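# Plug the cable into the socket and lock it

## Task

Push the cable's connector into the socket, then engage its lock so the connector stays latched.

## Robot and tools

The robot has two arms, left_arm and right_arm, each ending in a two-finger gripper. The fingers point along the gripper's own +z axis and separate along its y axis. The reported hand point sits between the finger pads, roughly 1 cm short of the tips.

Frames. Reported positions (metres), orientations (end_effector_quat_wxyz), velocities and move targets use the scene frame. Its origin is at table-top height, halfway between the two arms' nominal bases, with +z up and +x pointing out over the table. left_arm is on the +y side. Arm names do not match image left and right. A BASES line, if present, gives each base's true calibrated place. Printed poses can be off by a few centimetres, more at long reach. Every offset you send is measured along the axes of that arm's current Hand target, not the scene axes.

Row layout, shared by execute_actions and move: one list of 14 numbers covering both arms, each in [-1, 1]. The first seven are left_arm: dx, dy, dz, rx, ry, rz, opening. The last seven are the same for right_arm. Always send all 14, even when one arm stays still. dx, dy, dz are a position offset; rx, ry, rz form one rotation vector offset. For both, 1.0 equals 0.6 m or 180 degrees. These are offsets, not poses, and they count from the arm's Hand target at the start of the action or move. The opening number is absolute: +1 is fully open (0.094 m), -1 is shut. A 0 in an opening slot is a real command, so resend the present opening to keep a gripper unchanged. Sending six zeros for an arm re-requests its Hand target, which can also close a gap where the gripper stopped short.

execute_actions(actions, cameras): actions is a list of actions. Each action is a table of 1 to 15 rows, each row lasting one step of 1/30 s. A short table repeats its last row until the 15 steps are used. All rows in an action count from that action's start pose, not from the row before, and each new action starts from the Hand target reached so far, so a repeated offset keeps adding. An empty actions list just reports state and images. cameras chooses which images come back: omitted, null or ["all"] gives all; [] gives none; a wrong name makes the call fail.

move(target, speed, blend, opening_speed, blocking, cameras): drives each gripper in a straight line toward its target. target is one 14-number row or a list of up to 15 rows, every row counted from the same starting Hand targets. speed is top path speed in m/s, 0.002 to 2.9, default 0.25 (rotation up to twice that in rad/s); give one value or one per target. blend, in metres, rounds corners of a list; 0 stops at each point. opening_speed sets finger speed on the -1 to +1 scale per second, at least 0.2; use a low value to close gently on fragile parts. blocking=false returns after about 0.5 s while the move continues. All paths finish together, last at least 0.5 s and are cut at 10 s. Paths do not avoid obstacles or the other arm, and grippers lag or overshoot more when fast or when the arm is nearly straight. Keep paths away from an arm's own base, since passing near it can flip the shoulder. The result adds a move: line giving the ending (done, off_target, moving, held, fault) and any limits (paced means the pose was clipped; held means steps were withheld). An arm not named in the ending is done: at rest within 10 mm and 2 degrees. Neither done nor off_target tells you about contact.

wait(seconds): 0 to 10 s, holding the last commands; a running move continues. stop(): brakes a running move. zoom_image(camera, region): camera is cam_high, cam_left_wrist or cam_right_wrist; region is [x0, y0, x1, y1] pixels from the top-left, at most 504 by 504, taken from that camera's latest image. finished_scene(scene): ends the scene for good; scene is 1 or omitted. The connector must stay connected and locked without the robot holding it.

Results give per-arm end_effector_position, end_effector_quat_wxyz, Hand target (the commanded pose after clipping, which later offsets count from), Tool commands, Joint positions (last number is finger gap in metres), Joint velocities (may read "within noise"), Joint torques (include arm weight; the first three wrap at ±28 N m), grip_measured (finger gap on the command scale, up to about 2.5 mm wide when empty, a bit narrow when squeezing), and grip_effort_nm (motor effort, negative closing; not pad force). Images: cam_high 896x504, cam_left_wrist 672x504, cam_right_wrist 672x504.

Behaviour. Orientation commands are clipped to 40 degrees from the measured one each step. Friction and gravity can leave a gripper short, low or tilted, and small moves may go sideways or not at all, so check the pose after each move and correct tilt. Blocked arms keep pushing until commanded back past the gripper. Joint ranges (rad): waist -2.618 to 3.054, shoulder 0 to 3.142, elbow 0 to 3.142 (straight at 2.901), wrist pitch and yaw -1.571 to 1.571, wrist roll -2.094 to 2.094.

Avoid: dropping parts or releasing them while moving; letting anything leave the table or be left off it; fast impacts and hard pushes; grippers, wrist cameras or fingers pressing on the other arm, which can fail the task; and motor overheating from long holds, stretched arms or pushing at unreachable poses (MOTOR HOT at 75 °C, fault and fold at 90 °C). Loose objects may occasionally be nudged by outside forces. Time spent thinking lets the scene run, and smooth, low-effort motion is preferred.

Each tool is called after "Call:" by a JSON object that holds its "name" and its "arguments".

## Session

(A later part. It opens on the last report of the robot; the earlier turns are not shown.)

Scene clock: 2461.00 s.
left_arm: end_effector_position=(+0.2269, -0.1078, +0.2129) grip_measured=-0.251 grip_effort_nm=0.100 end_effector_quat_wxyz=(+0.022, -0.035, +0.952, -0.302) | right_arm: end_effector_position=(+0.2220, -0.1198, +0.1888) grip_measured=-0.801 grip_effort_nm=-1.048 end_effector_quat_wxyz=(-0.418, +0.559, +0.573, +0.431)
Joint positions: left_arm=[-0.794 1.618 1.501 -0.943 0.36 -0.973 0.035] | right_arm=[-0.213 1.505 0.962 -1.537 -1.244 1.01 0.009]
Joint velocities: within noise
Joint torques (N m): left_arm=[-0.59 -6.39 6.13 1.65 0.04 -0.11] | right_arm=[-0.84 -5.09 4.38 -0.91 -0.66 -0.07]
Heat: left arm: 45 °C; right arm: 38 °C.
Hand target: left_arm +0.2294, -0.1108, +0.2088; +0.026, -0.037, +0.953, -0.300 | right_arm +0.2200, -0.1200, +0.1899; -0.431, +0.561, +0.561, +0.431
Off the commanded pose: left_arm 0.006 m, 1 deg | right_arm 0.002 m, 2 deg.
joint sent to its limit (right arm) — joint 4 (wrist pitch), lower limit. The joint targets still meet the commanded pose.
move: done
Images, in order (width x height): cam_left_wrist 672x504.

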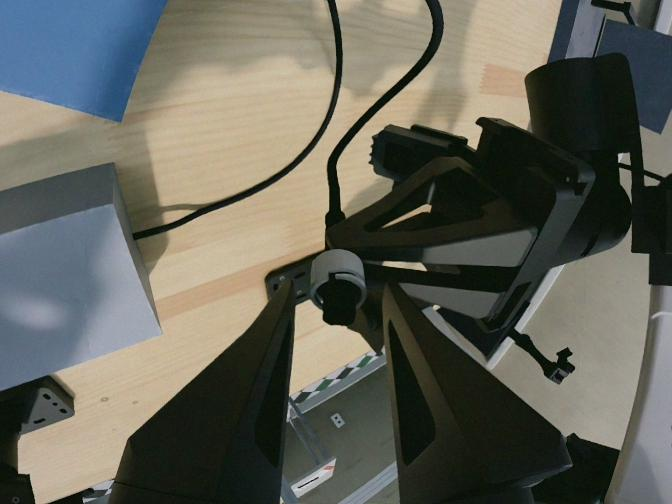

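Call:
{"name": "move", "arguments": {"target": [0, 0, -0.05, 0, 0, 0, -0.25, 0, 0, 0, 0, 0, 0, -0.95], "speed": 0.1, "cameras": []}}

Call:
{"name": "move", "arguments": {"target": [0, 0, 0.0515, 0, 0, 0, -0.25, 0, 0, 0, 0, 0, 0, -0.95], "speed": 0.1, "cameras": ["cam_left_wrist"]}}

Call:
{"name": "zoom_image", "arguments": {"camera": "cam_left_wrist", "region": [285, 230, 405, 350]}}

Scene clock: 2476.67 s.
left_arm: end_effector_position=(+0.2246, -0.0936, +0.2142) grip_measured=-0.251 grip_effort_nm=0.120 end_effector_quat_wxyz=(+0.009, -0.044, +0.958, -0.282) | right_arm: end_effector_position=(+0.2220, -0.1198, +0.1888) grip_measured=-0.801 grip_effort_nm=-1.043 end_effector_quat_wxyz=(-0.418, +0.559, +0.573, +0.431)
Joint positions: left_arm=[-0.772 1.618 1.532 -1.03 0.36 -0.959 0.035] | right_arm=[-0.213 1.505 0.962 -1.537 -1.244 1.01 0.009]
Joint velocities: within noise
Joint torques (N m): left_arm=[0.51 -9.74 8.59 1.34 0.18 0.1] | right_arm=[-0.75 -5.2 4.34 -0.89 -0.66 -0.09]
Heat: left arm: 45 °C; right arm: 38 °C.
Hand target: left_arm +0.2273, -0.0938, +0.2334; +0.026, -0.037, +0.953, -0.300 | right_arm +0.2200, -0.1200, +0.1899; -0.430, +0.561, +0.561, +0.431
Off the commanded pose: left_arm 0.019 m, 3 deg | right_arm 0.002 m, 2 deg.
joint sent to its limit (right arm) — joint 4 (wrist pitch), lower limit. The joint targets still meet the commanded pose.
move: off_target (left_arm)
No camera images: "cameras" was empty.

Scene clock: 2477.77 s.
left_arm: end_effector_position=(+0.2269, -0.1083, +0.2128) grip_measured=-0.251 grip_effort_nm=0.110 end_effector_quat_wxyz=(+0.023, -0.035, +0.952, -0.303) | right_arm: end_effector_position=(+0.2220, -0.1198, +0.1888) grip_measured=-0.801 grip_effort_nm=-1.043 end_effector_quat_wxyz=(-0.418, +0.559, +0.573, +0.431)
Joint positions: left_arm=[-0.795 1.618 1.5 -0.939 0.36 -0.974 0.035] | right_arm=[-0.213 1.505 0.962 -1.537 -1.244 1.01 0.009]
Joint velocities: within noise
Joint torques (N m): left_arm=[-0.65 -6.3 6.13 1.61 0.04 -0.09] | right_arm=[-0.81 -5.07 4.37 -0.9 -0.65 -0.05]
Heat: left arm: 45 °C; right arm: 38 °C.
Hand target: left_arm +0.2295, -0.1114, +0.2082; +0.026, -0.037, +0.953, -0.300 | right_arm +0.2200, -0.1200, +0.1899; -0.430, +0.561, +0.561, +0.431
Off the commanded pose: left_arm 0.006 m, 1 deg | right_arm 0.002 m, 2 deg.
joint sent to its limit (right arm) — joint 4 (wrist pitch), lower limit. The joint targets still meet the commanded pose.
move: done
Images, in order (width x height): cam_left_wrist 672x504.

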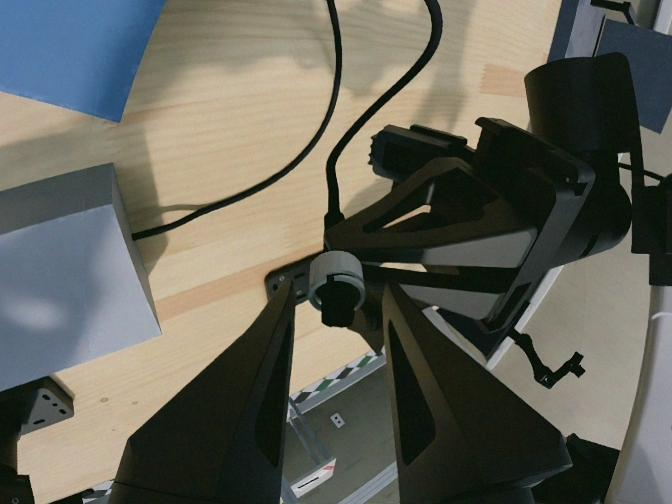

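Scaled by 4.200 from the camera's 672x504 image, which has a finer 960x720 frame.

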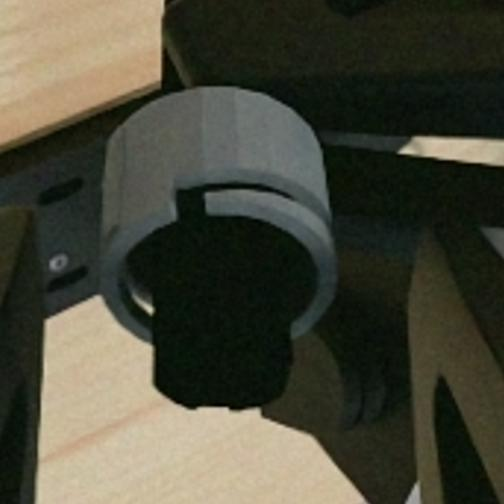

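Call:
{"name": "move", "arguments": {"target": [0, 0.0043, 0, 0, 0, 0, -0.95, 0, 0, 0, 0, 0, 0, -0.95], "opening_speed": 0.4, "speed": 0.05, "cameras": ["cam_left_wrist"]}}

Call:
{"name": "zoom_image", "arguments": {"camera": "cam_left_wrist", "region": [285, 230, 405, 350]}}

Scene clock: 2494.77 s.
left_arm: end_effector_position=(+0.2270, -0.1084, +0.2098) grip_measured=-0.590 grip_effort_nm=-0.994 end_effector_quat_wxyz=(+0.022, -0.035, +0.952, -0.303) | right_arm: end_effector_position=(+0.2220, -0.1198, +0.1888) grip_measured=-0.801 grip_effort_nm=-1.043 end_effector_quat_wxyz=(-0.418, +0.559, +0.573, +0.431)
Joint positions: left_arm=[-0.795 1.618 1.488 -0.929 0.36 -0.975 0.019] | right_arm=[-0.213 1.505 0.962 -1.537 -1.244 1.01 0.009]
Joint velocities: within noise
Joint torques (N m): left_arm=[-0.18 -6.91 6.15 1.59 0.04 -0.06] | right_arm=[-0.85 -5.18 4.37 -0.91 -0.65 -0.05]
Heat: left arm: 44 °C; right arm: 38 °C.
Hand target: left_arm +0.2294, -0.1093, +0.2067; +0.026, -0.037, +0.953, -0.300 | right_arm +0.2200, -0.1200, +0.1899; -0.430, +0.561, +0.561, +0.431
Off the commanded pose: left_arm 0.004 m, 1 deg | right_arm 0.002 m, 2 deg.
joint sent to its limit (right arm) — joint 4 (wrist pitch), lower limit. The joint targets still meet the commanded pose.
move: done
Images, in order (width x height): cam_left_wrist 672x504.

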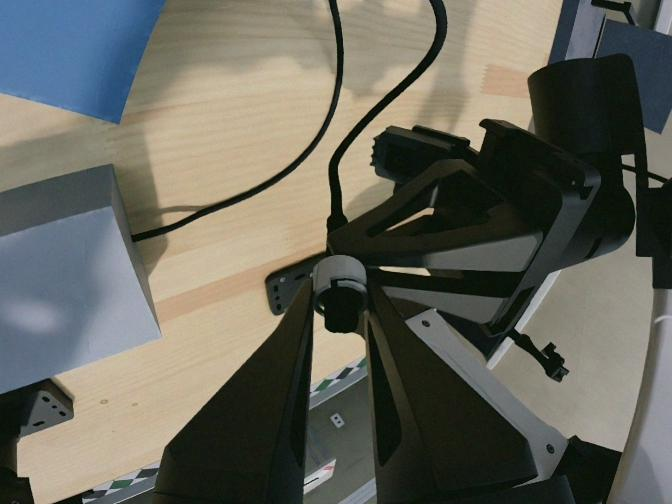

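Scaled by 4.200 from the camera's 672x504 image, which has a finer 960x720 frame.

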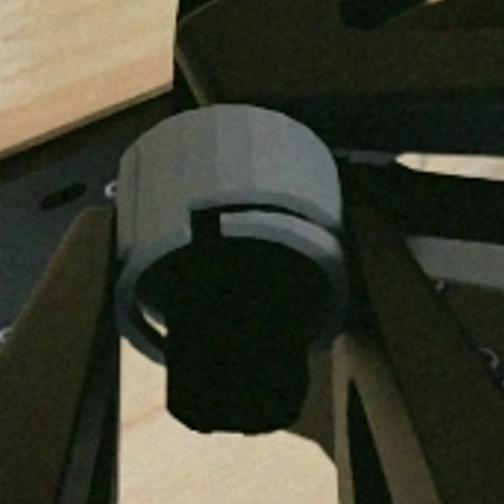

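Call:
{"name": "move", "arguments": {"target": [0, 0, 0, 0, 0, 0.12, -0.95, 0, 0, 0, 0, 0, 0, -0.95], "speed": 0.2, "cameras": ["cam_left_wrist"]}}

Call:
{"name": "zoom_image", "arguments": {"camera": "cam_left_wrist", "region": [285, 230, 405, 350]}}

Scene clock: 2506.03 s.
left_arm: end_effector_position=(+0.2271, -0.1080, +0.2095) grip_measured=-0.590 grip_effort_nm=-0.989 end_effector_quat_wxyz=(+0.076, +0.135, +0.944, -0.293) | right_arm: end_effector_position=(+0.2224, -0.1196, +0.1895) grip_measured=-0.815 grip_effort_nm=-1.043 end_effector_quat_wxyz=(-0.418, +0.558, +0.572, +0.433)
Joint positions: left_arm=[-0.795 1.618 1.488 -0.93 0.358 -0.614 0.019] | right_arm=[-0.213 1.505 0.962 -1.537 -1.249 1.008 0.009]
Joint velocities: within noise
Joint torques (N m): left_arm=[-0.18 -6.9 6.16 1.61 0.09 0.08] | right_arm=[-0.69 -5.23 4.51 -0.88 -0.63 -0.07]
Heat: left arm: 44 °C; right arm: 38 °C.
Hand target: left_arm +0.2294, -0.1093, +0.2066; +0.082, +0.142, +0.943, -0.290 | right_arm +0.2200, -0.1200, +0.1899; -0.430, +0.561, +0.561, +0.431
Off the commanded pose: left_arm 0.004 m, 1 deg | right_arm 0.002 m, 2 deg.
joint sent to its limit (right arm) — joint 4 (wrist pitch), lower limit. The joint targets still meet the commanded pose.
move: done
Images, in order (width x height): cam_left_wrist 672x504.

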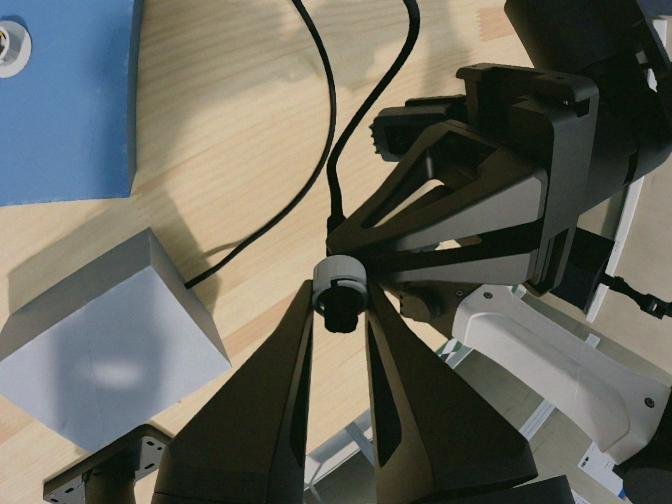

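Scaled by 4.200 from the camera's 672x504 image, which has a finer 960x720 frame.

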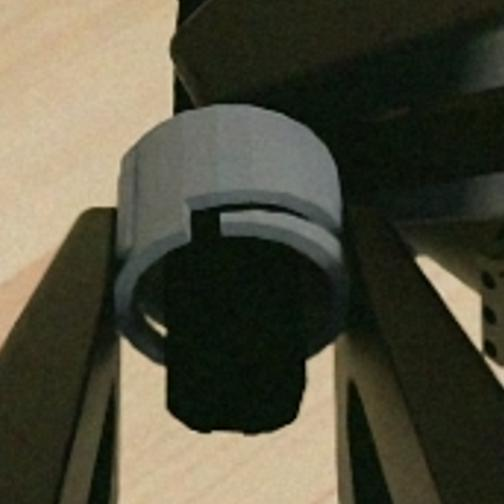

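Call:
{"name": "move", "arguments": {"target": [0, 0, 0, 0, 0, -0.12, -0.95, 0, 0, 0, 0, 0, 0, -0.95], "speed": 0.2, "cameras": ["cam_left_wrist"]}}

Call:
{"name": "zoom_image", "arguments": {"camera": "cam_left_wrist", "region": [300, 245, 380, 345]}}

Scene clock: 2518.40 s.
left_arm: end_effector_position=(+0.2271, -0.1080, +0.2095) grip_measured=-0.591 grip_effort_nm=-0.999 end_effector_quat_wxyz=(+0.026, -0.025, +0.953, -0.301) | right_arm: end_effector_position=(+0.2217, -0.1196, +0.1893) grip_measured=-0.815 grip_effort_nm=-1.043 end_effector_quat_wxyz=(-0.418, +0.558, +0.572, +0.431)
Joint positions: left_arm=[-0.795 1.618 1.488 -0.93 0.358 -0.953 0.019] | right_arm=[-0.213 1.505 0.962 -1.541 -1.246 1.007 0.009]
Joint velocities: within noise
Joint torques (N m): left_arm=[-0.2 -6.89 6.15 1.6 0.09 -0.31] | right_arm=[-0.73 -5.24 4.36 -0.89 -0.65 -0.02]
Heat: left arm: 44 °C; right arm: 38 °C.
Hand target: left_arm +0.2294, -0.1093, +0.2066; +0.026, -0.037, +0.953, -0.300 | right_arm +0.2200, -0.1200, +0.1899; -0.431, +0.561, +0.561, +0.431
Off the commanded pose: left_arm 0.004 m, 1 deg | right_arm 0.002 m, 2 deg.
joint sent to its limit (right arm) — joint 4 (wrist pitch), lower limit. The joint targets still meet the commanded pose.
move: done
Images, in order (width x height): cam_left_wrist 672x504.

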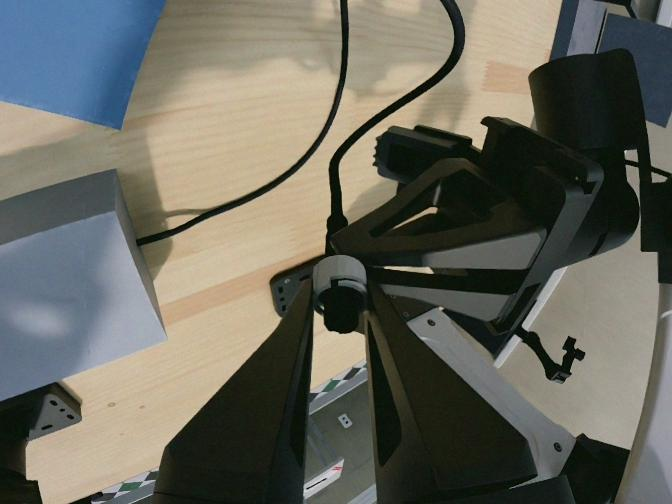

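Scaled by 5.040 from the camera's 672x504 image, which has a finer 960x720 frame.

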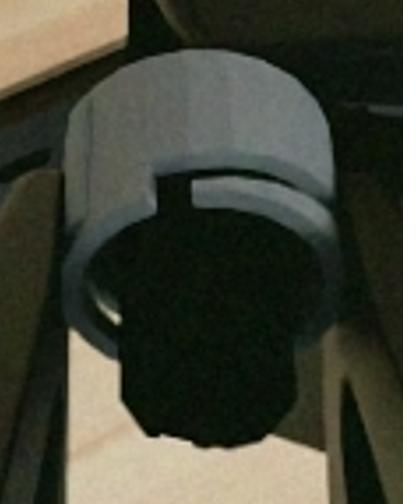

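Call:
{"name": "zoom_image", "arguments": {"camera": "cam_left_wrist", "region": [318, 300, 366, 340]}}

Scaled by 10.500 from the camera's 672x504 image, which has a finer 960x720 frame.

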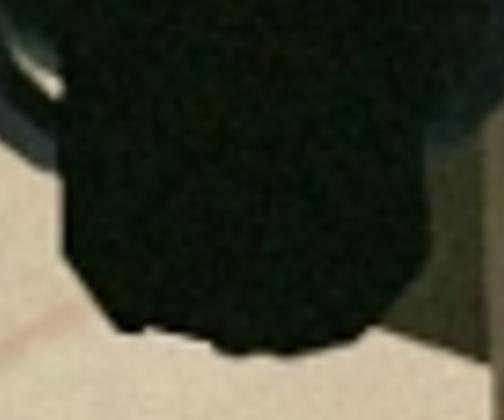

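Call:
{"name": "move", "arguments": {"target": [0, 0, 0, 0, 0, -0.33, -0.95, 0, 0, 0, 0, 0, 0, -0.95], "speed": 0.25, "cameras": ["cam_left_wrist"]}}

Call:
{"name": "zoom_image", "arguments": {"camera": "cam_left_wrist", "region": [300, 245, 380, 345]}}

Scene clock: 2557.87 s.
left_arm: end_effector_position=(+0.2281, -0.1093, +0.2105) grip_measured=-0.591 grip_effort_nm=-0.994 end_effector_quat_wxyz=(-0.126, -0.492, +0.815, -0.279) | right_arm: end_effector_position=(+0.2212, -0.1198, +0.1887) grip_measured=-0.815 grip_effort_nm=-1.048 end_effector_quat_wxyz=(-0.418, +0.559, +0.573, +0.429)
Joint positions: left_arm=[-0.795 1.618 1.488 -0.922 0.359 -1.987 0.019] | right_arm=[-0.213 1.505 0.962 -1.541 -1.241 1.007 0.009]
Joint velocities: within noise
Joint torques (N m): left_arm=[-0.27 -6.84 6.09 1.46 0.07 -0.33] | right_arm=[-0.8 -5.2 4.37 -0.87 -0.63 0]
Heat: left arm: 43 °C; right arm: 37 °C.
Hand target: left_arm +0.2294, -0.1092, +0.2066; -0.126, -0.504, +0.809, -0.274 | right_arm +0.2200, -0.1200, +0.1899; -0.431, +0.561, +0.561, +0.431
Off the commanded pose: left_arm 0.004 m, 2 deg | right_arm 0.002 m, 2 deg.
joint sent to its limit (right arm) — joint 4 (wrist pitch), lower limit. The joint targets still meet the commanded pose.
move: done
Images, in order (width x height): cam_left_wrist 672x504.

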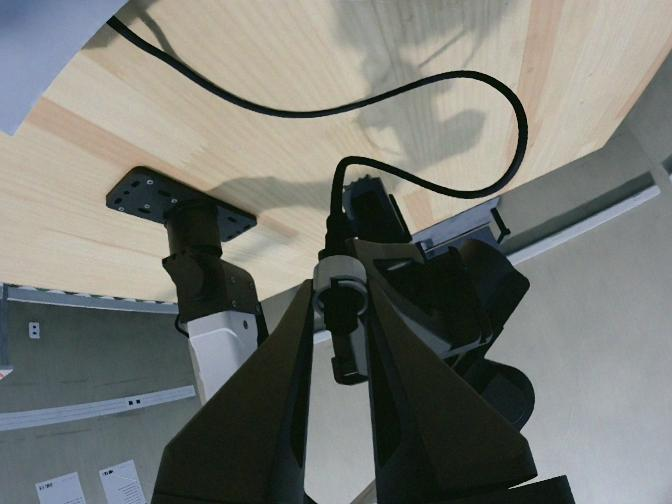

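Scaled by 5.040 from the camera's 672x504 image, which has a finer 960x720 frame.

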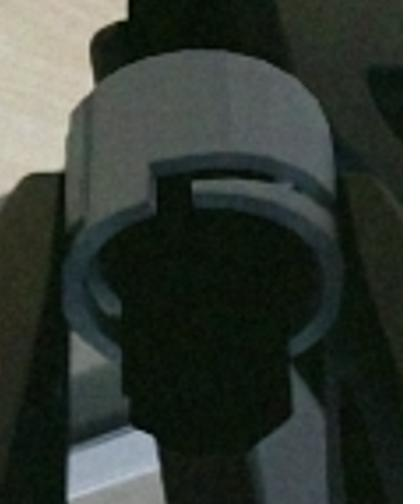

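Call:
{"name": "move", "arguments": {"target": [0, 0, 0, 0, 0, 0, -0.3, 0, 0, 0, 0, 0, 0, -0.95], "cameras": []}}

Call:
{"name": "move", "arguments": {"target": [0, 0, 0, 0, 0, 0.667, -0.3, 0, 0, 0, 0, 0, 0, -0.95], "speed": 0.5, "cameras": ["cam_left_wrist"]}}

Call:
{"name": "zoom_image", "arguments": {"camera": "cam_left_wrist", "region": [285, 230, 405, 350]}}

Scene clock: 2570.40 s.
left_arm: end_effector_position=(+0.2282, -0.1093, +0.2105) grip_measured=-0.301 grip_effort_nm=0.125 end_effector_quat_wxyz=(-0.128, -0.499, +0.811, -0.278) | right_arm: end_effector_position=(+0.2214, -0.1198, +0.1889) grip_measured=-0.815 grip_effort_nm=-1.048 end_effector_quat_wxyz=(-0.418, +0.559, +0.573, +0.430)
Joint positions: left_arm=[-0.795 1.618 1.488 -0.922 0.359 -2.004 0.033] | right_arm=[-0.213 1.505 0.962 -1.541 -1.243 1.007 0.009]
Joint velocities: within noise
Joint torques (N m): left_arm=[-0.23 -6.83 6 1.46 0.06 -0.16] | right_arm=[-0.8 -5.19 4.38 -0.88 -0.68 -0.04]
Heat: left arm: 43 °C; right arm: 37 °C.
Hand target: left_arm +0.2294, -0.1093, +0.2067; -0.126, -0.504, +0.809, -0.274 | right_arm +0.2200, -0.1200, +0.1899; -0.431, +0.561, +0.561, +0.431
Off the commanded pose: left_arm 0.004 m, 1 deg | right_arm 0.002 m, 2 deg.
joint sent to its limit (right arm) — joint 4 (wrist pitch), lower limit. The joint targets still meet the commanded pose.
move: done
No camera images: "cameras" was empty.

Scene clock: 2573.47 s.
left_arm: end_effector_position=(+0.2287, -0.1090, +0.2103) grip_measured=-0.301 grip_effort_nm=0.105 end_effector_quat_wxyz=(+0.175, +0.444, +0.842, -0.250) | right_arm: end_effector_position=(+0.2215, -0.1197, +0.1890) grip_measured=-0.815 grip_effort_nm=-1.043 end_effector_quat_wxyz=(-0.418, +0.559, +0.572, +0.430)
Joint positions: left_arm=[-0.795 1.618 1.488 -0.922 0.355 0.07 0.033] | right_arm=[-0.213 1.505 0.962 -1.541 -1.244 1.007 0.009]
Joint velocities: within noise
Joint torques (N m): left_arm=[-0.16 -6.99 6.15 1.56 0.16 0.08] | right_arm=[-0.73 -5.23 4.34 -0.86 -0.66 -0.02]
Heat: left arm: 43 °C; right arm: 37 °C.
Hand target: left_arm +0.2294, -0.1093, +0.2067; +0.174, +0.449, +0.841, -0.246 | right_arm +0.2200, -0.1200, +0.1899; -0.431, +0.561, +0.561, +0.431
Off the commanded pose: left_arm 0.004 m, 1 deg | right_arm 0.002 m, 2 deg.
joint sent to its limit (right arm) — joint 4 (wrist pitch), lower limit. The joint targets still meet the commanded pose.
move: done
Images, in order (width x height): cam_left_wrist 672x504.

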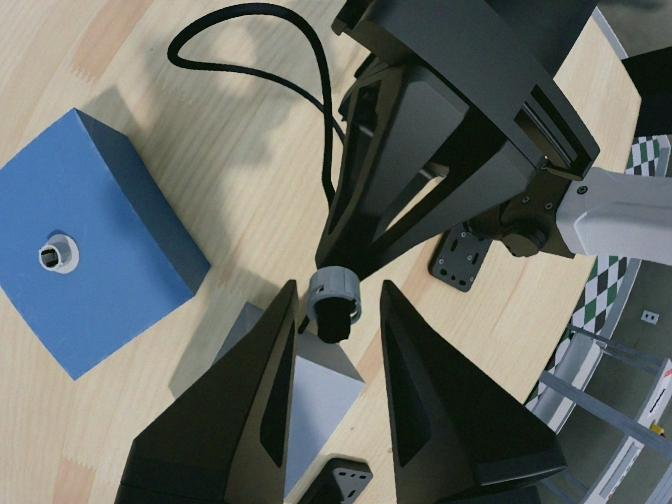

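Scaled by 4.200 from the camera's 672x504 image, which has a finer 960x720 frame.

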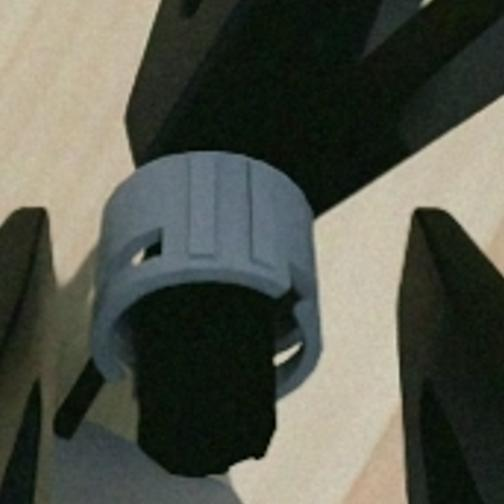

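Call:
{"name": "move", "arguments": {"target": [0, 0, 0, 0, 0, 0, -0.95, 0, 0, 0, 0, 0, 0, -0.95], "opening_speed": 0.4, "cameras": []}}

Call:
{"name": "move", "arguments": {"target": [0, 0, 0, 0, 0, -0.5, -0.95, 0, 0, 0, 0, 0, 0, -0.95], "speed": 0.35, "cameras": ["cam_left_wrist"]}}

Call:
{"name": "zoom_image", "arguments": {"camera": "cam_left_wrist", "region": [285, 230, 405, 350]}}

Scene clock: 2588.00 s.
left_arm: end_effector_position=(+0.2294, -0.1085, +0.2100) grip_measured=-0.596 grip_effort_nm=-0.989 end_effector_quat_wxyz=(+0.176, +0.444, +0.843, -0.247) | right_arm: end_effector_position=(+0.2214, -0.1197, +0.1891) grip_measured=-0.815 grip_effort_nm=-1.038 end_effector_quat_wxyz=(-0.419, +0.559, +0.572, +0.430)
Joint positions: left_arm=[-0.795 1.618 1.488 -0.922 0.349 0.072 0.019] | right_arm=[-0.213 1.505 0.962 -1.542 -1.244 1.007 0.009]
Joint velocities: within noise
Joint torques (N m): left_arm=[-0.18 -6.93 6.12 1.56 0.22 0.07] | right_arm=[-0.85 -5.11 4.37 -0.85 -0.66 -0.02]
Heat: left arm: 43 °C; right arm: 37 °C.
Hand target: left_arm +0.2294, -0.1093, +0.2067; +0.174, +0.449, +0.841, -0.246 | right_arm +0.2200, -0.1200, +0.1899; -0.431, +0.561, +0.561, +0.431
Off the commanded pose: left_arm 0.003 m, 1 deg | right_arm 0.002 m, 2 deg.
joint sent to its limit (right arm) — joint 4 (wrist pitch), lower limit. The joint targets still meet the commanded pose.
move: done
No camera images: "cameras" was empty.

Scene clock: 2591.13 s.
left_arm: end_effector_position=(+0.2287, -0.1071, +0.2090) grip_measured=-0.597 grip_effort_nm=-0.989 end_effector_quat_wxyz=(-0.046, -0.267, +0.916, -0.296) | right_arm: end_effector_position=(+0.2204, -0.1197, +0.1889) grip_measured=-0.815 grip_effort_nm=-1.048 end_effector_quat_wxyz=(-0.420, +0.560, +0.572, +0.427)
Joint positions: left_arm=[-0.795 1.618 1.488 -0.93 0.347 -1.463 0.019] | right_arm=[-0.213 1.505 0.962 -1.547 -1.24 1.007 0.009]
Joint velocities: within noise
Joint torques (N m): left_arm=[-0.21 -6.8 6.19 1.56 0.17 -0.29] | right_arm=[-0.87 -5.19 4.4 -0.77 -0.67 -0.04]
Heat: left arm: 43 °C; right arm: 37 °C.
Hand target: left_arm +0.2294, -0.1092, +0.2066; -0.051, -0.277, +0.912, -0.297 | right_arm +0.2200, -0.1200, +0.1899; -0.431, +0.561, +0.561, +0.431
Off the commanded pose: left_arm 0.003 m, 1 deg | right_arm 0.001 m, 2 deg.
joint sent to its limit (right arm) — joint 4 (wrist pitch), lower limit. The joint targets still meet the commanded pose.
move: done
Images, in order (width x height): cam_left_wrist 672x504.

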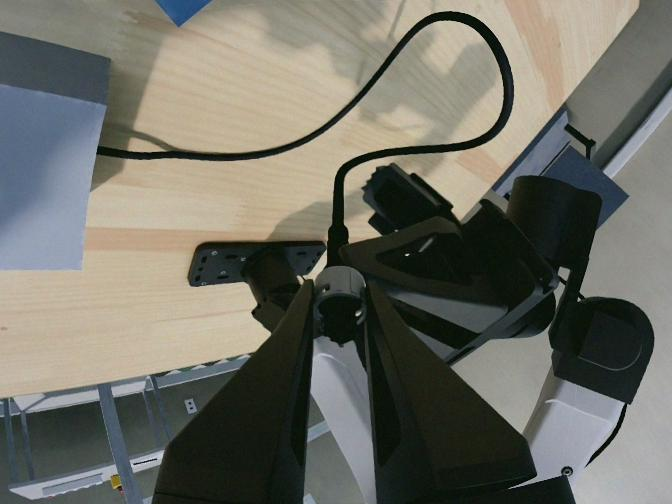

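Scaled by 4.200 from the camera's 672x504 image, which has a finer 960x720 frame.

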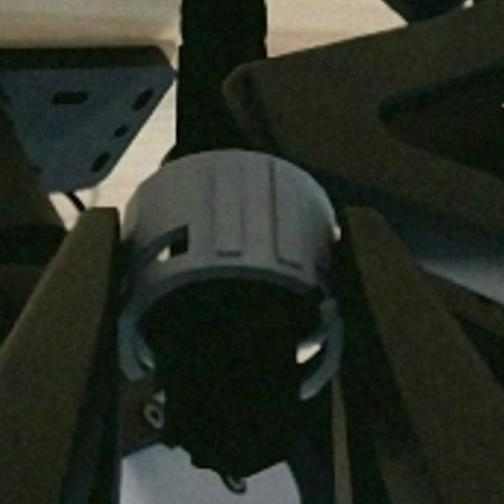

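Call:
{"name": "wait", "arguments": {"seconds": 0}}

Scene clock: 2648.57 s.
left_arm: end_effector_position=(+0.2287, -0.1071, +0.2090) grip_measured=-0.597 grip_effort_nm=-0.989 end_effector_quat_wxyz=(-0.046, -0.267, +0.916, -0.296) | right_arm: end_effector_position=(+0.2204, -0.1197, +0.1889) grip_measured=-0.815 grip_effort_nm=-1.043 end_effector_quat_wxyz=(-0.420, +0.560, +0.572, +0.427)
Joint positions: left_arm=[-0.795 1.618 1.488 -0.93 0.347 -1.464 0.019] | right_arm=[-0.213 1.505 0.962 -1.547 -1.24 1.007 0.009]
Joint velocities: within noise
Joint torques (N m): left_arm=[-0.2 -6.82 6.15 1.55 0.17 -0.29] | right_arm=[-0.75 -5.05 4.36 -0.79 -0.69 -0.04]
Heat: left arm: 43 °C; right arm: 37 °C.
Hand target: left_arm +0.2294, -0.1092, +0.2066; -0.051, -0.277, +0.912, -0.297 | right_arm +0.2200, -0.1200, +0.1899; -0.431, +0.561, +0.561, +0.431
Tool commands: left_gripper/opening=-0.95 right_gripper/opening=-0.95
Off the commanded pose: left_arm 0.003 m, 1 deg | right_arm 0.001 m, 2 deg.

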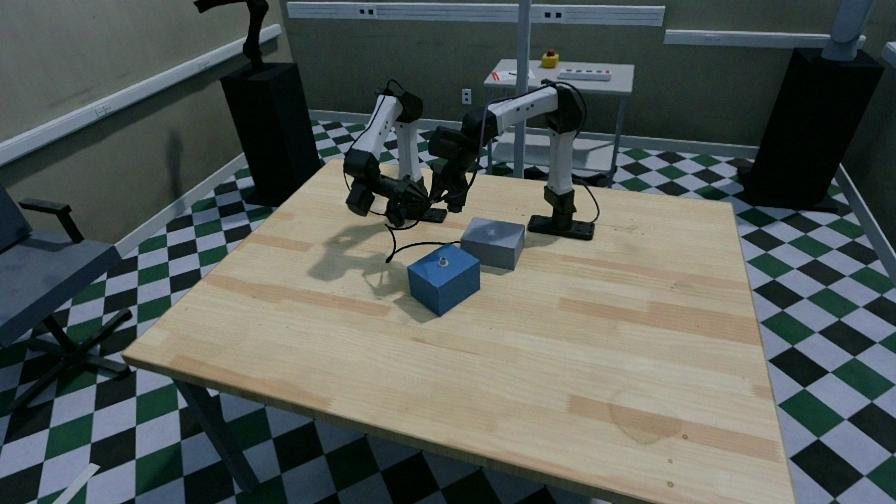

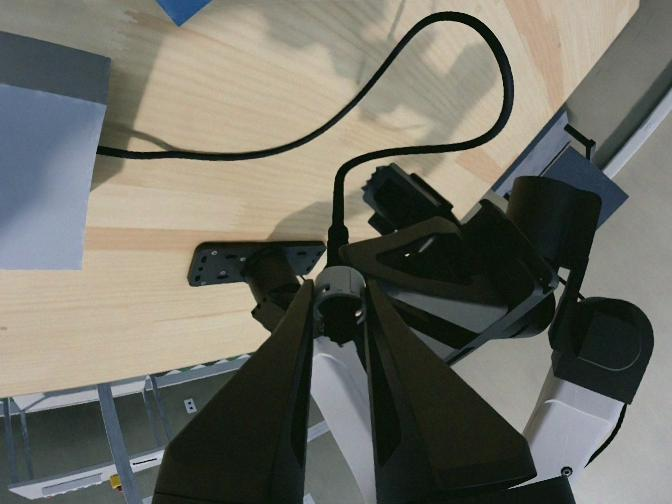

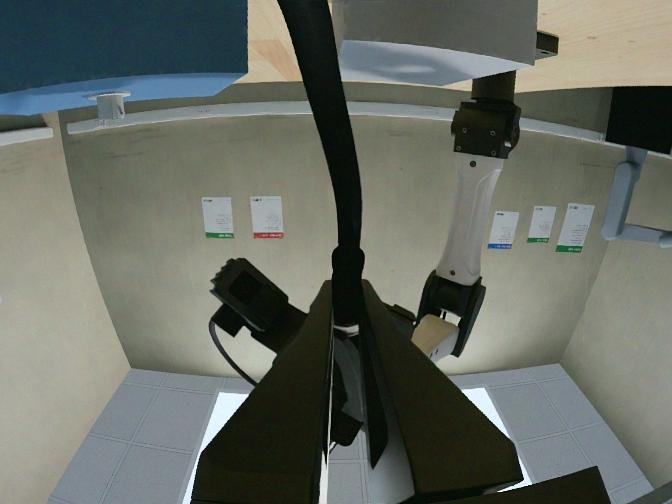

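Call:
{"name": "move", "arguments": {"target": [[0,0,0,0,0,0.4,-0.95,0,0,0,0,0,0,-0.95],[0,0,0,0,0,0.8,-0.95,0,0,0,0,0,0,-0.95]], "speed": 0.25, "cameras": ["cam_left_wrist"]}}

Scene clock: 2663.87 s.
left_arm: end_effector_position=(+0.2296, -0.1085, +0.2101) grip_measured=-0.598 grip_effort_nm=-0.999 end_effector_quat_wxyz=(+0.268, +0.774, +0.556, -0.143) | right_arm: end_effector_position=(+0.2216, -0.1195, +0.1897) grip_measured=-0.818 grip_effort_nm=-1.043 end_effector_quat_wxyz=(-0.417, +0.556, +0.574, +0.433)
Joint positions: left_arm=[-0.795 1.618 1.488 -0.921 0.349 0.996 0.019] | right_arm=[-0.213 1.505 0.962 -1.542 -1.248 0.997 0.009]
Joint velocities: within noise
Joint torques (N m): left_arm=[-0.18 -6.94 6.08 1.49 0.27 0.23] | right_arm=[-0.8 -5.16 4.45 -0.84 -0.66 0.08]
Heat: left arm: 43 °C; right arm: 37 °C.
Hand target: left_arm +0.2294, -0.1093, +0.2066; +0.267, +0.782, +0.546, -0.140 | right_arm +0.2200, -0.1200, +0.1899; -0.430, +0.561, +0.561, +0.431
Off the commanded pose: left_arm 0.004 m, 2 deg | right_arm 0.002 m, 2 deg.
joint sent to its limit (right arm) — joint 4 (wrist pitch), lower limit. The joint targets still meet the commanded pose.
move: done
Images, in order (width x height): cam_left_wrist 672x504.

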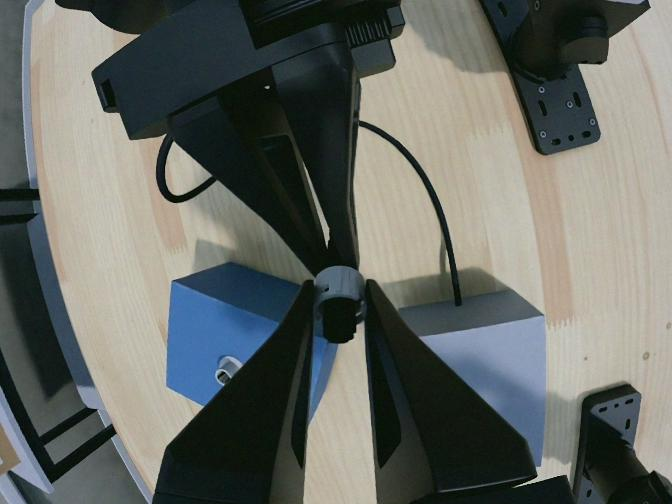

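Call:
{"name": "zoom_image", "arguments": {"camera": "cam_left_wrist", "region": [276, 242, 396, 362]}}

Call:
{"name": "move", "arguments": {"target": [0,0,0,0,0,0.33,-0.95,0,0,0,0,0,0,-0.95], "speed": 0.2, "cameras": ["cam_left_wrist"]}}

Call:
{"name": "zoom_image", "arguments": {"camera": "cam_left_wrist", "region": [276, 242, 396, 362]}}

Scaled by 4.200 from the camera's 672x504 image, which has a finer 960x720 frame.

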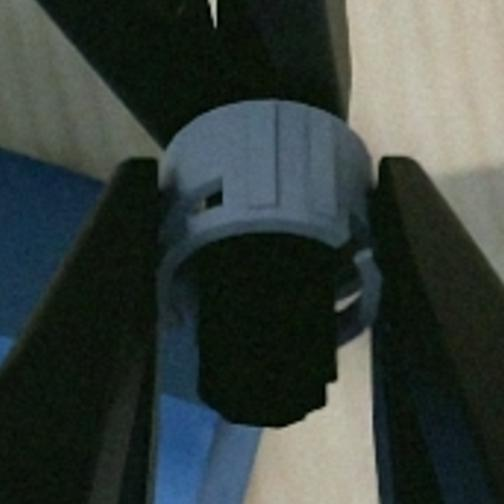

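Scene clock: 2674.43 s.
left_arm: end_effector_position=(+0.2295, -0.1084, +0.2100) grip_measured=-0.599 grip_effort_nm=-0.994 end_effector_quat_wxyz=(+0.303, +0.948, +0.100, +0.009) | right_arm: end_effector_position=(+0.2219, -0.1195, +0.1899) grip_measured=-0.818 grip_effort_nm=-1.043 end_effector_quat_wxyz=(-0.417, +0.555, +0.574, +0.434)
Joint positions: left_arm=[-0.795 1.618 1.488 -0.922 0.349 2.033 0.019] | right_arm=[-0.213 1.505 0.962 -1.541 -1.249 0.997 0.009]
Joint velocities: within noise
Joint torques (N m): left_arm=[-0.16 -6.8 6.05 1.42 0.27 0.18] | right_arm=[-0.83 -5.2 4.51 -0.85 -0.6 0.08]
Heat: left arm: 43 °C; right arm: 37 °C.
Hand target: left_arm +0.2294, -0.1093, +0.2067; +0.301, +0.950, +0.086, +0.011 | right_arm +0.2200, -0.1200, +0.1899; -0.431, +0.561, +0.561, +0.431
Off the commanded pose: left_arm 0.003 m, 2 deg | right_arm 0.002 m, 2 deg.
joint sent to its limit (right arm) — joint 4 (wrist pitch), lower limit. The joint targets still meet the commanded pose.
move: done
Images, in order (width x height): cam_left_wrist 672x504.

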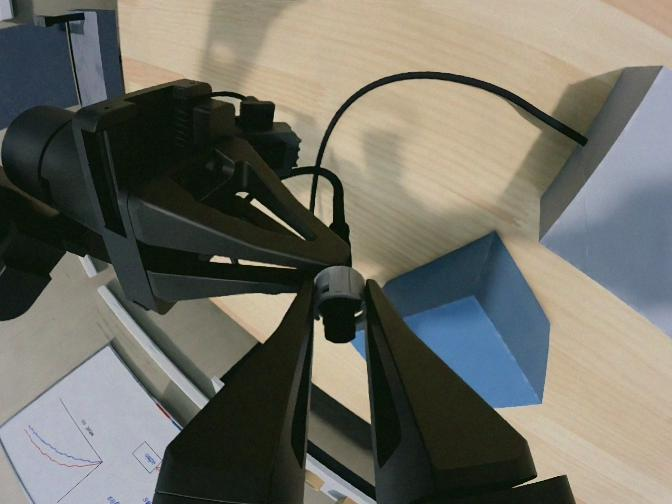

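Scaled by 4.200 from the camera's 672x504 image, which has a finer 960x720 frame.

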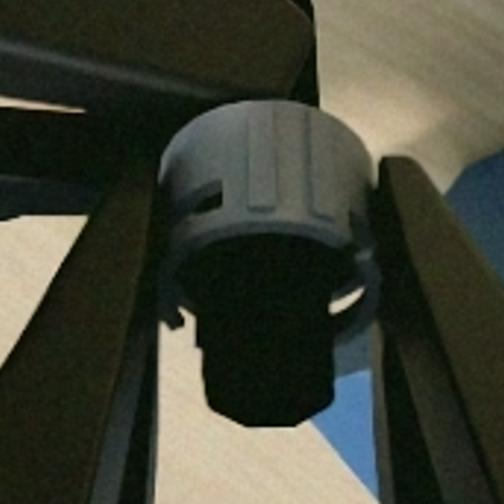

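Call:
{"name": "move", "arguments": {"target": [[0,0,0,0,0,0,-0.4,0,0,0,0,0,0,-0.95],[0,0,-0.05,0,0,0,-0.4,0,0,0,0,0,0,-0.95],[0,0,-0.05,0,0,-0.6,-0.4,0,0,0,0,0,0,-0.95],[0,0,-0.05,0,0,0.72,-0.4,0,0,0,0,0,0,-0.95]], "speed": [0.1,0.1,0.5,0.5], "opening_speed": 0.5, "cameras": ["cam_left_wrist"]}}

Call:
{"name": "zoom_image", "arguments": {"camera": "cam_left_wrist", "region": [276, 200, 396, 320]}}

Scene clock: 2698.50 s.
left_arm: end_effector_position=(+0.2129, -0.1027, +0.2210) grip_measured=-0.401 grip_effort_nm=0.100 end_effector_quat_wxyz=(-0.164, -0.465, +0.828, -0.268) | right_arm: end_effector_position=(+0.2237, -0.1196, +0.1898) grip_measured=-0.818 grip_effort_nm=-1.048 end_effector_quat_wxyz=(-0.414, +0.554, +0.574, +0.439)
Joint positions: left_arm=[-0.772 1.611 1.523 -1.016 0.455 -1.915 0.028] | right_arm=[-0.213 1.505 0.962 -1.53 -1.254 0.999 0.009]
Joint velocities: within noise
Joint torques (N m): left_arm=[1.01 -9.61 8.03 1.2 -0.65 -0.17] | right_arm=[-0.84 -5.34 4.4 -0.95 -0.56 0.05]
Heat: left arm: 44 °C; right arm: 37 °C.
Hand target: left_arm +0.2273, -0.0921, +0.2311; -0.119, -0.483, +0.822, -0.277 | right_arm +0.2200, -0.1200, +0.1899; -0.431, +0.561, +0.561, +0.430
Off the commanded pose: left_arm 0.021 m, 6 deg | right_arm 0.004 m, 3 deg.
joint sent to its limit (right arm) — joint 4 (wrist pitch), lower limit. The joint targets still meet the commanded pose.
move: off_target (left_arm, right_arm)
Images, in order (width x height): cam_left_wrist 672x504.

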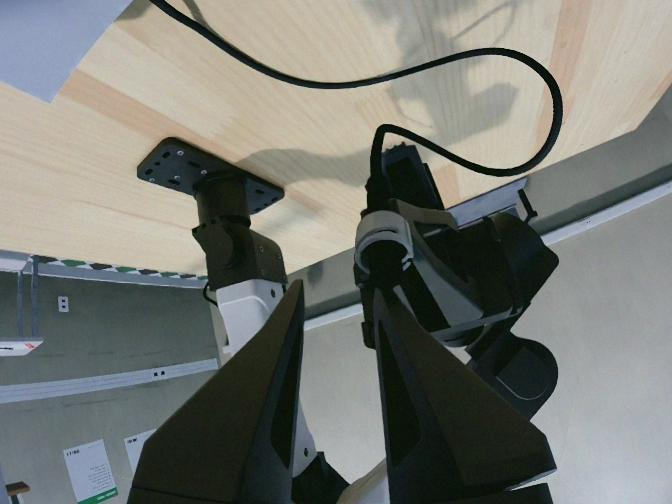

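Scaled by 4.200 from the camera's 672x504 image, which has a finer 960x720 frame.

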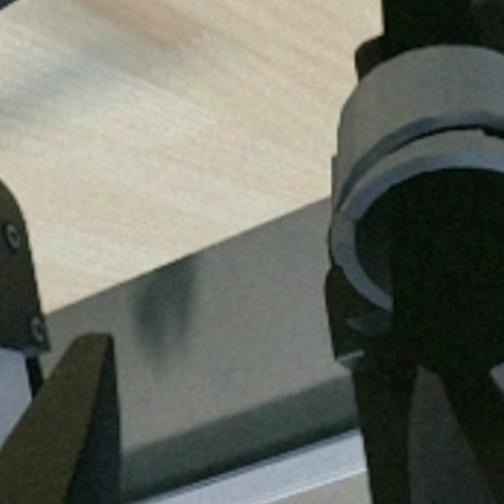

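Call:
{"name": "zoom_image", "arguments": {"camera": "cam_left_wrist", "region": [320, 180, 480, 340]}}

Scaled by 3.150 from the camera's 672x504 image, which has a finer 960x720 frame.

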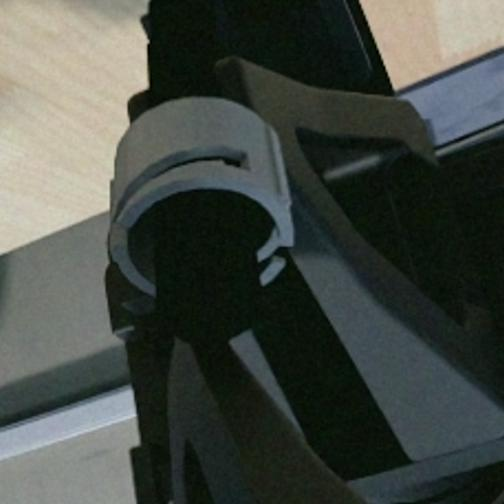

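Call:
{"name": "move", "arguments": {"target": [[0.024,0.027,0.02,0,0,0,-0.4,0,0,0,0,0,0,-0.95],[0.024,0.027,-0.04,0,0,0,-0.4,0,0,0,0,0,0,-0.95]], "speed": 0.06, "cameras": ["cam_left_wrist"]}}

Scene clock: 2753.57 s.
left_arm: end_effector_position=(+0.2019, -0.0853, +0.2340) grip_measured=-0.401 grip_effort_nm=0.100 end_effector_quat_wxyz=(-0.129, -0.489, +0.825, -0.255) | right_arm: end_effector_position=(+0.2220, -0.1199, +0.1888) grip_measured=-0.818 grip_effort_nm=-1.048 end_effector_quat_wxyz=(-0.415, +0.556, +0.576, +0.433)
Joint positions: left_arm=[-0.802 1.545 1.533 -1.092 0.356 -1.968 0.028] | right_arm=[-0.213 1.505 0.962 -1.536 -1.244 0.999 0.009]
Joint velocities: within noise
Joint torques (N m): left_arm=[0.55 -9.17 8.28 1.24 0.09 0.04] | right_arm=[-0.83 -5.07 4.49 -0.88 -0.64 0.05]
Heat: left arm: 46 °C; right arm: 37 °C.
Hand target: left_arm +0.2043, -0.0828, +0.2520; -0.119, -0.483, +0.822, -0.277 | right_arm +0.2200, -0.1200, +0.1899; -0.431, +0.561, +0.561, +0.430
Off the commanded pose: left_arm 0.018 m, 3 deg | right_arm 0.002 m, 3 deg.
joint sent to its limit (right arm) — joint 4 (wrist pitch), lower limit. The joint targets still meet the commanded pose.
move: off_target (left_arm, right_arm)
Images, in order (width x height): cam_left_wrist 672x504.

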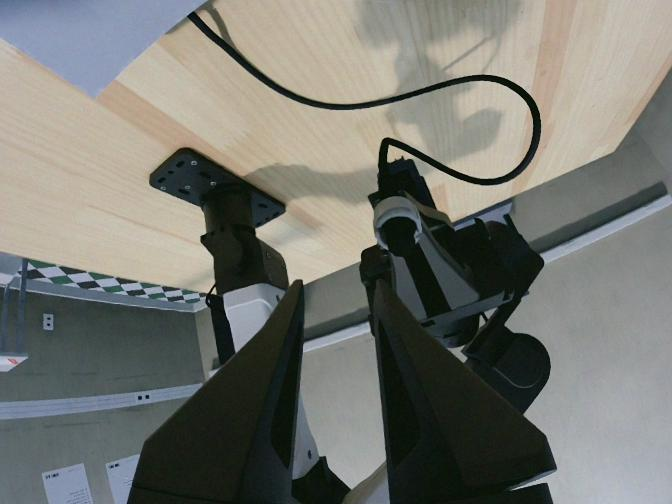

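Call:
{"name": "wait", "arguments": {"seconds": 0, "cameras": ["cam_high"]}}

Call:
{"name": "zoom_image", "arguments": {"camera": "cam_high", "region": [330, 60, 610, 290]}}

Scene clock: 2760.47 s.
left_arm: end_effector_position=(+0.2016, -0.0851, +0.2339) grip_measured=-0.401 grip_effort_nm=0.110 end_effector_quat_wxyz=(-0.129, -0.489, +0.825, -0.254) | right_arm: end_effector_position=(+0.2220, -0.1199, +0.1888) grip_measured=-0.818 grip_effort_nm=-1.043 end_effector_quat_wxyz=(-0.415, +0.556, +0.575, +0.433)
Joint positions: left_arm=[-0.802 1.545 1.533 -1.094 0.356 -1.968 0.028] | right_arm=[-0.213 1.505 0.962 -1.537 -1.244 0.999 0.009]
Joint velocities: within noise
Joint torques (N m): left_arm=[0.53 -9.17 8.31 1.26 0.1 0.03] | right_arm=[-0.69 -5.2 4.37 -0.85 -0.63 0.06]
Heat: left arm: 46 °C; right arm: 37 °C.
Hand target: left_arm +0.2043, -0.0828, +0.2520; -0.119, -0.483, +0.822, -0.277 | right_arm +0.2200, -0.1200, +0.1899; -0.430, +0.561, +0.561, +0.431
Tool commands: left_gripper/opening=-0.4 right_gripper/opening=-0.95
Off the commanded pose: left_arm 0.018 m, 3 deg | right_arm 0.002 m, 3 deg.
Images, in order (width x height): cam_high 896x504.

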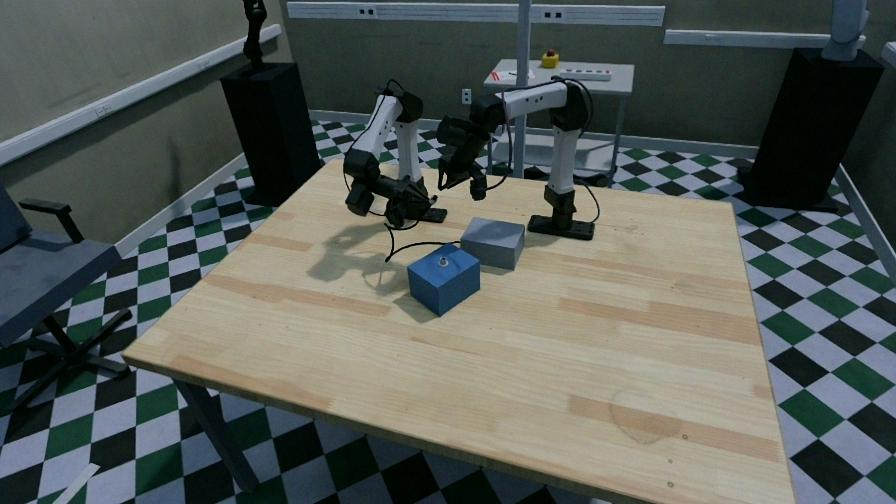

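Scaled by 1.800.

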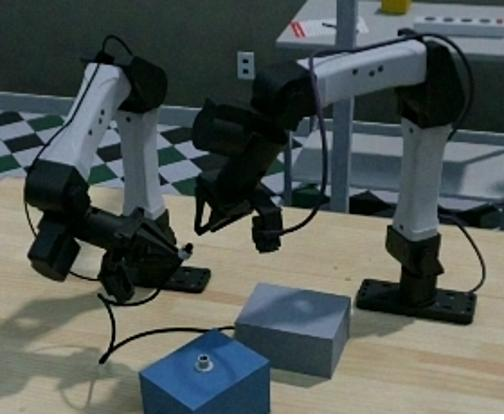

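Call:
{"name": "move", "arguments": {"target": [0,0,0,0,0,0,-0.4,0,0,0,0,0,0,-0.95], "speed": 0.1, "cameras": []}}

Scene clock: 2778.37 s.
left_arm: end_effector_position=(+0.2015, -0.0850, +0.2338) grip_measured=-0.401 grip_effort_nm=0.105 end_effector_quat_wxyz=(-0.129, -0.489, +0.825, -0.254) | right_arm: end_effector_position=(+0.2220, -0.1199, +0.1888) grip_measured=-0.818 grip_effort_nm=-1.043 end_effector_quat_wxyz=(-0.415, +0.556, +0.575, +0.433)
Joint positions: left_arm=[-0.802 1.545 1.533 -1.095 0.356 -1.967 0.028] | right_arm=[-0.213 1.505 0.962 -1.537 -1.244 0.999 0.009]
Joint velocities: within noise
Joint torques (N m): left_arm=[0.58 -9.2 8.28 1.26 0.09 0.01] | right_arm=[-0.84 -5.12 4.42 -0.89 -0.68 0.04]
Heat: left arm: 46 °C; right arm: 36 °C.
Hand target: left_arm +0.2043, -0.0828, +0.2520; -0.119, -0.483, +0.822, -0.277 | right_arm +0.2200, -0.1200, +0.1899; -0.431, +0.561, +0.561, +0.431
Off the commanded pose: left_arm 0.019 m, 3 deg | right_arm 0.002 m, 2 deg.
joint sent to its limit (right arm) — joint 4 (wrist pitch), lower limit. The joint targets still meet the commanded pose.
move: off_target (left_arm)
No camera images: "cameras" was empty.

Call:
{"name": "move", "arguments": {"target": [[0,0,-0.045,0,0,0,-0.4,0,0,0,0,0,0,-0.95],[-0.0117,-0.0421,-0.045,0,0,0,-0.4,0,0,0,0,0,0,-0.95],[-0.0227,-0.0306,0.0121,0,0,0,-0.4,0,0,0,0,0,0,-0.95]], "speed": 0.1, "cameras": ["cam_left_wrist"]}}

Call:
{"name": "zoom_image", "arguments": {"camera": "cam_left_wrist", "region": [276, 180, 396, 300]}}

Scene clock: 2794.33 s.
left_arm: end_effector_position=(+0.2271, -0.0804, +0.2468) grip_measured=-0.401 grip_effort_nm=0.100 end_effector_quat_wxyz=(-0.117, -0.482, +0.824, -0.275) | right_arm: end_effector_position=(+0.2220, -0.1199, +0.1888) grip_measured=-0.818 grip_effort_nm=-1.043 end_effector_quat_wxyz=(-0.415, +0.556, +0.575, +0.433)
Joint positions: left_arm=[-0.737 1.579 1.605 -1.108 0.374 -1.901 0.028] | right_arm=[-0.213 1.505 0.962 -1.537 -1.244 0.999 0.009]
Joint velocities: within noise
Joint torques (N m): left_arm=[-0.64 -6.34 6.09 1.48 0.18 -0.14] | right_arm=[-0.68 -5.19 4.41 -0.89 -0.64 0.1]
Heat: left arm: 46 °C; right arm: 36 °C.
Hand target: left_arm +0.2274, -0.0840, +0.2460; -0.119, -0.483, +0.822, -0.277 | right_arm +0.2200, -0.1200, +0.1899; -0.431, +0.561, +0.561, +0.431
Off the commanded pose: left_arm 0.004 m, 0 deg | right_arm 0.002 m, 2 deg.
joint sent to its limit (right arm) — joint 4 (wrist pitch), lower limit. The joint targets still meet the commanded pose.
move: done
Images, in order (width x height): cam_left_wrist 672x504.

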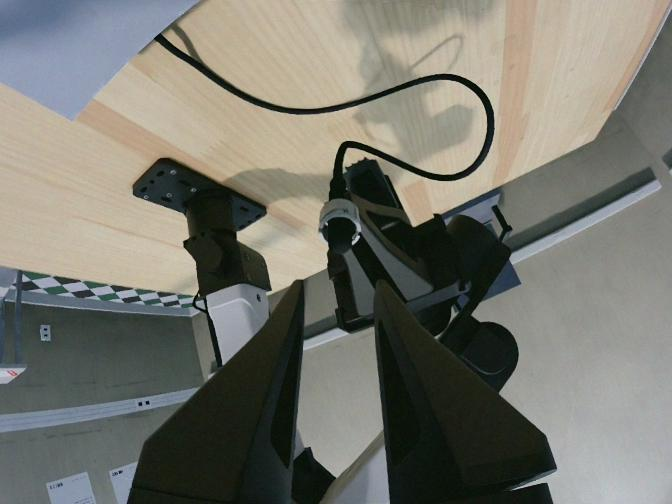

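Scaled by 4.200 from the camera's 672x504 image, which has a finer 960x720 frame.

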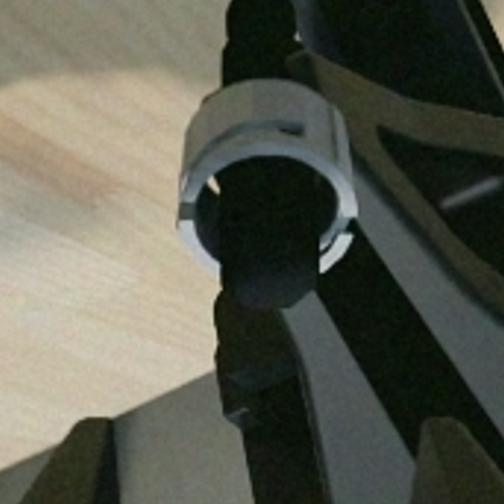

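Call:
{"name": "zoom_image", "arguments": {"camera": "cam_left_wrist", "region": [310, 190, 370, 250]}}

Scaled by 8.400 from the camera's 672x504 image, which has a finer 960x720 frame.

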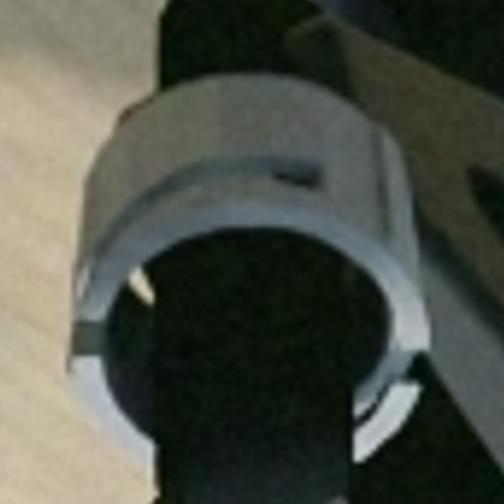

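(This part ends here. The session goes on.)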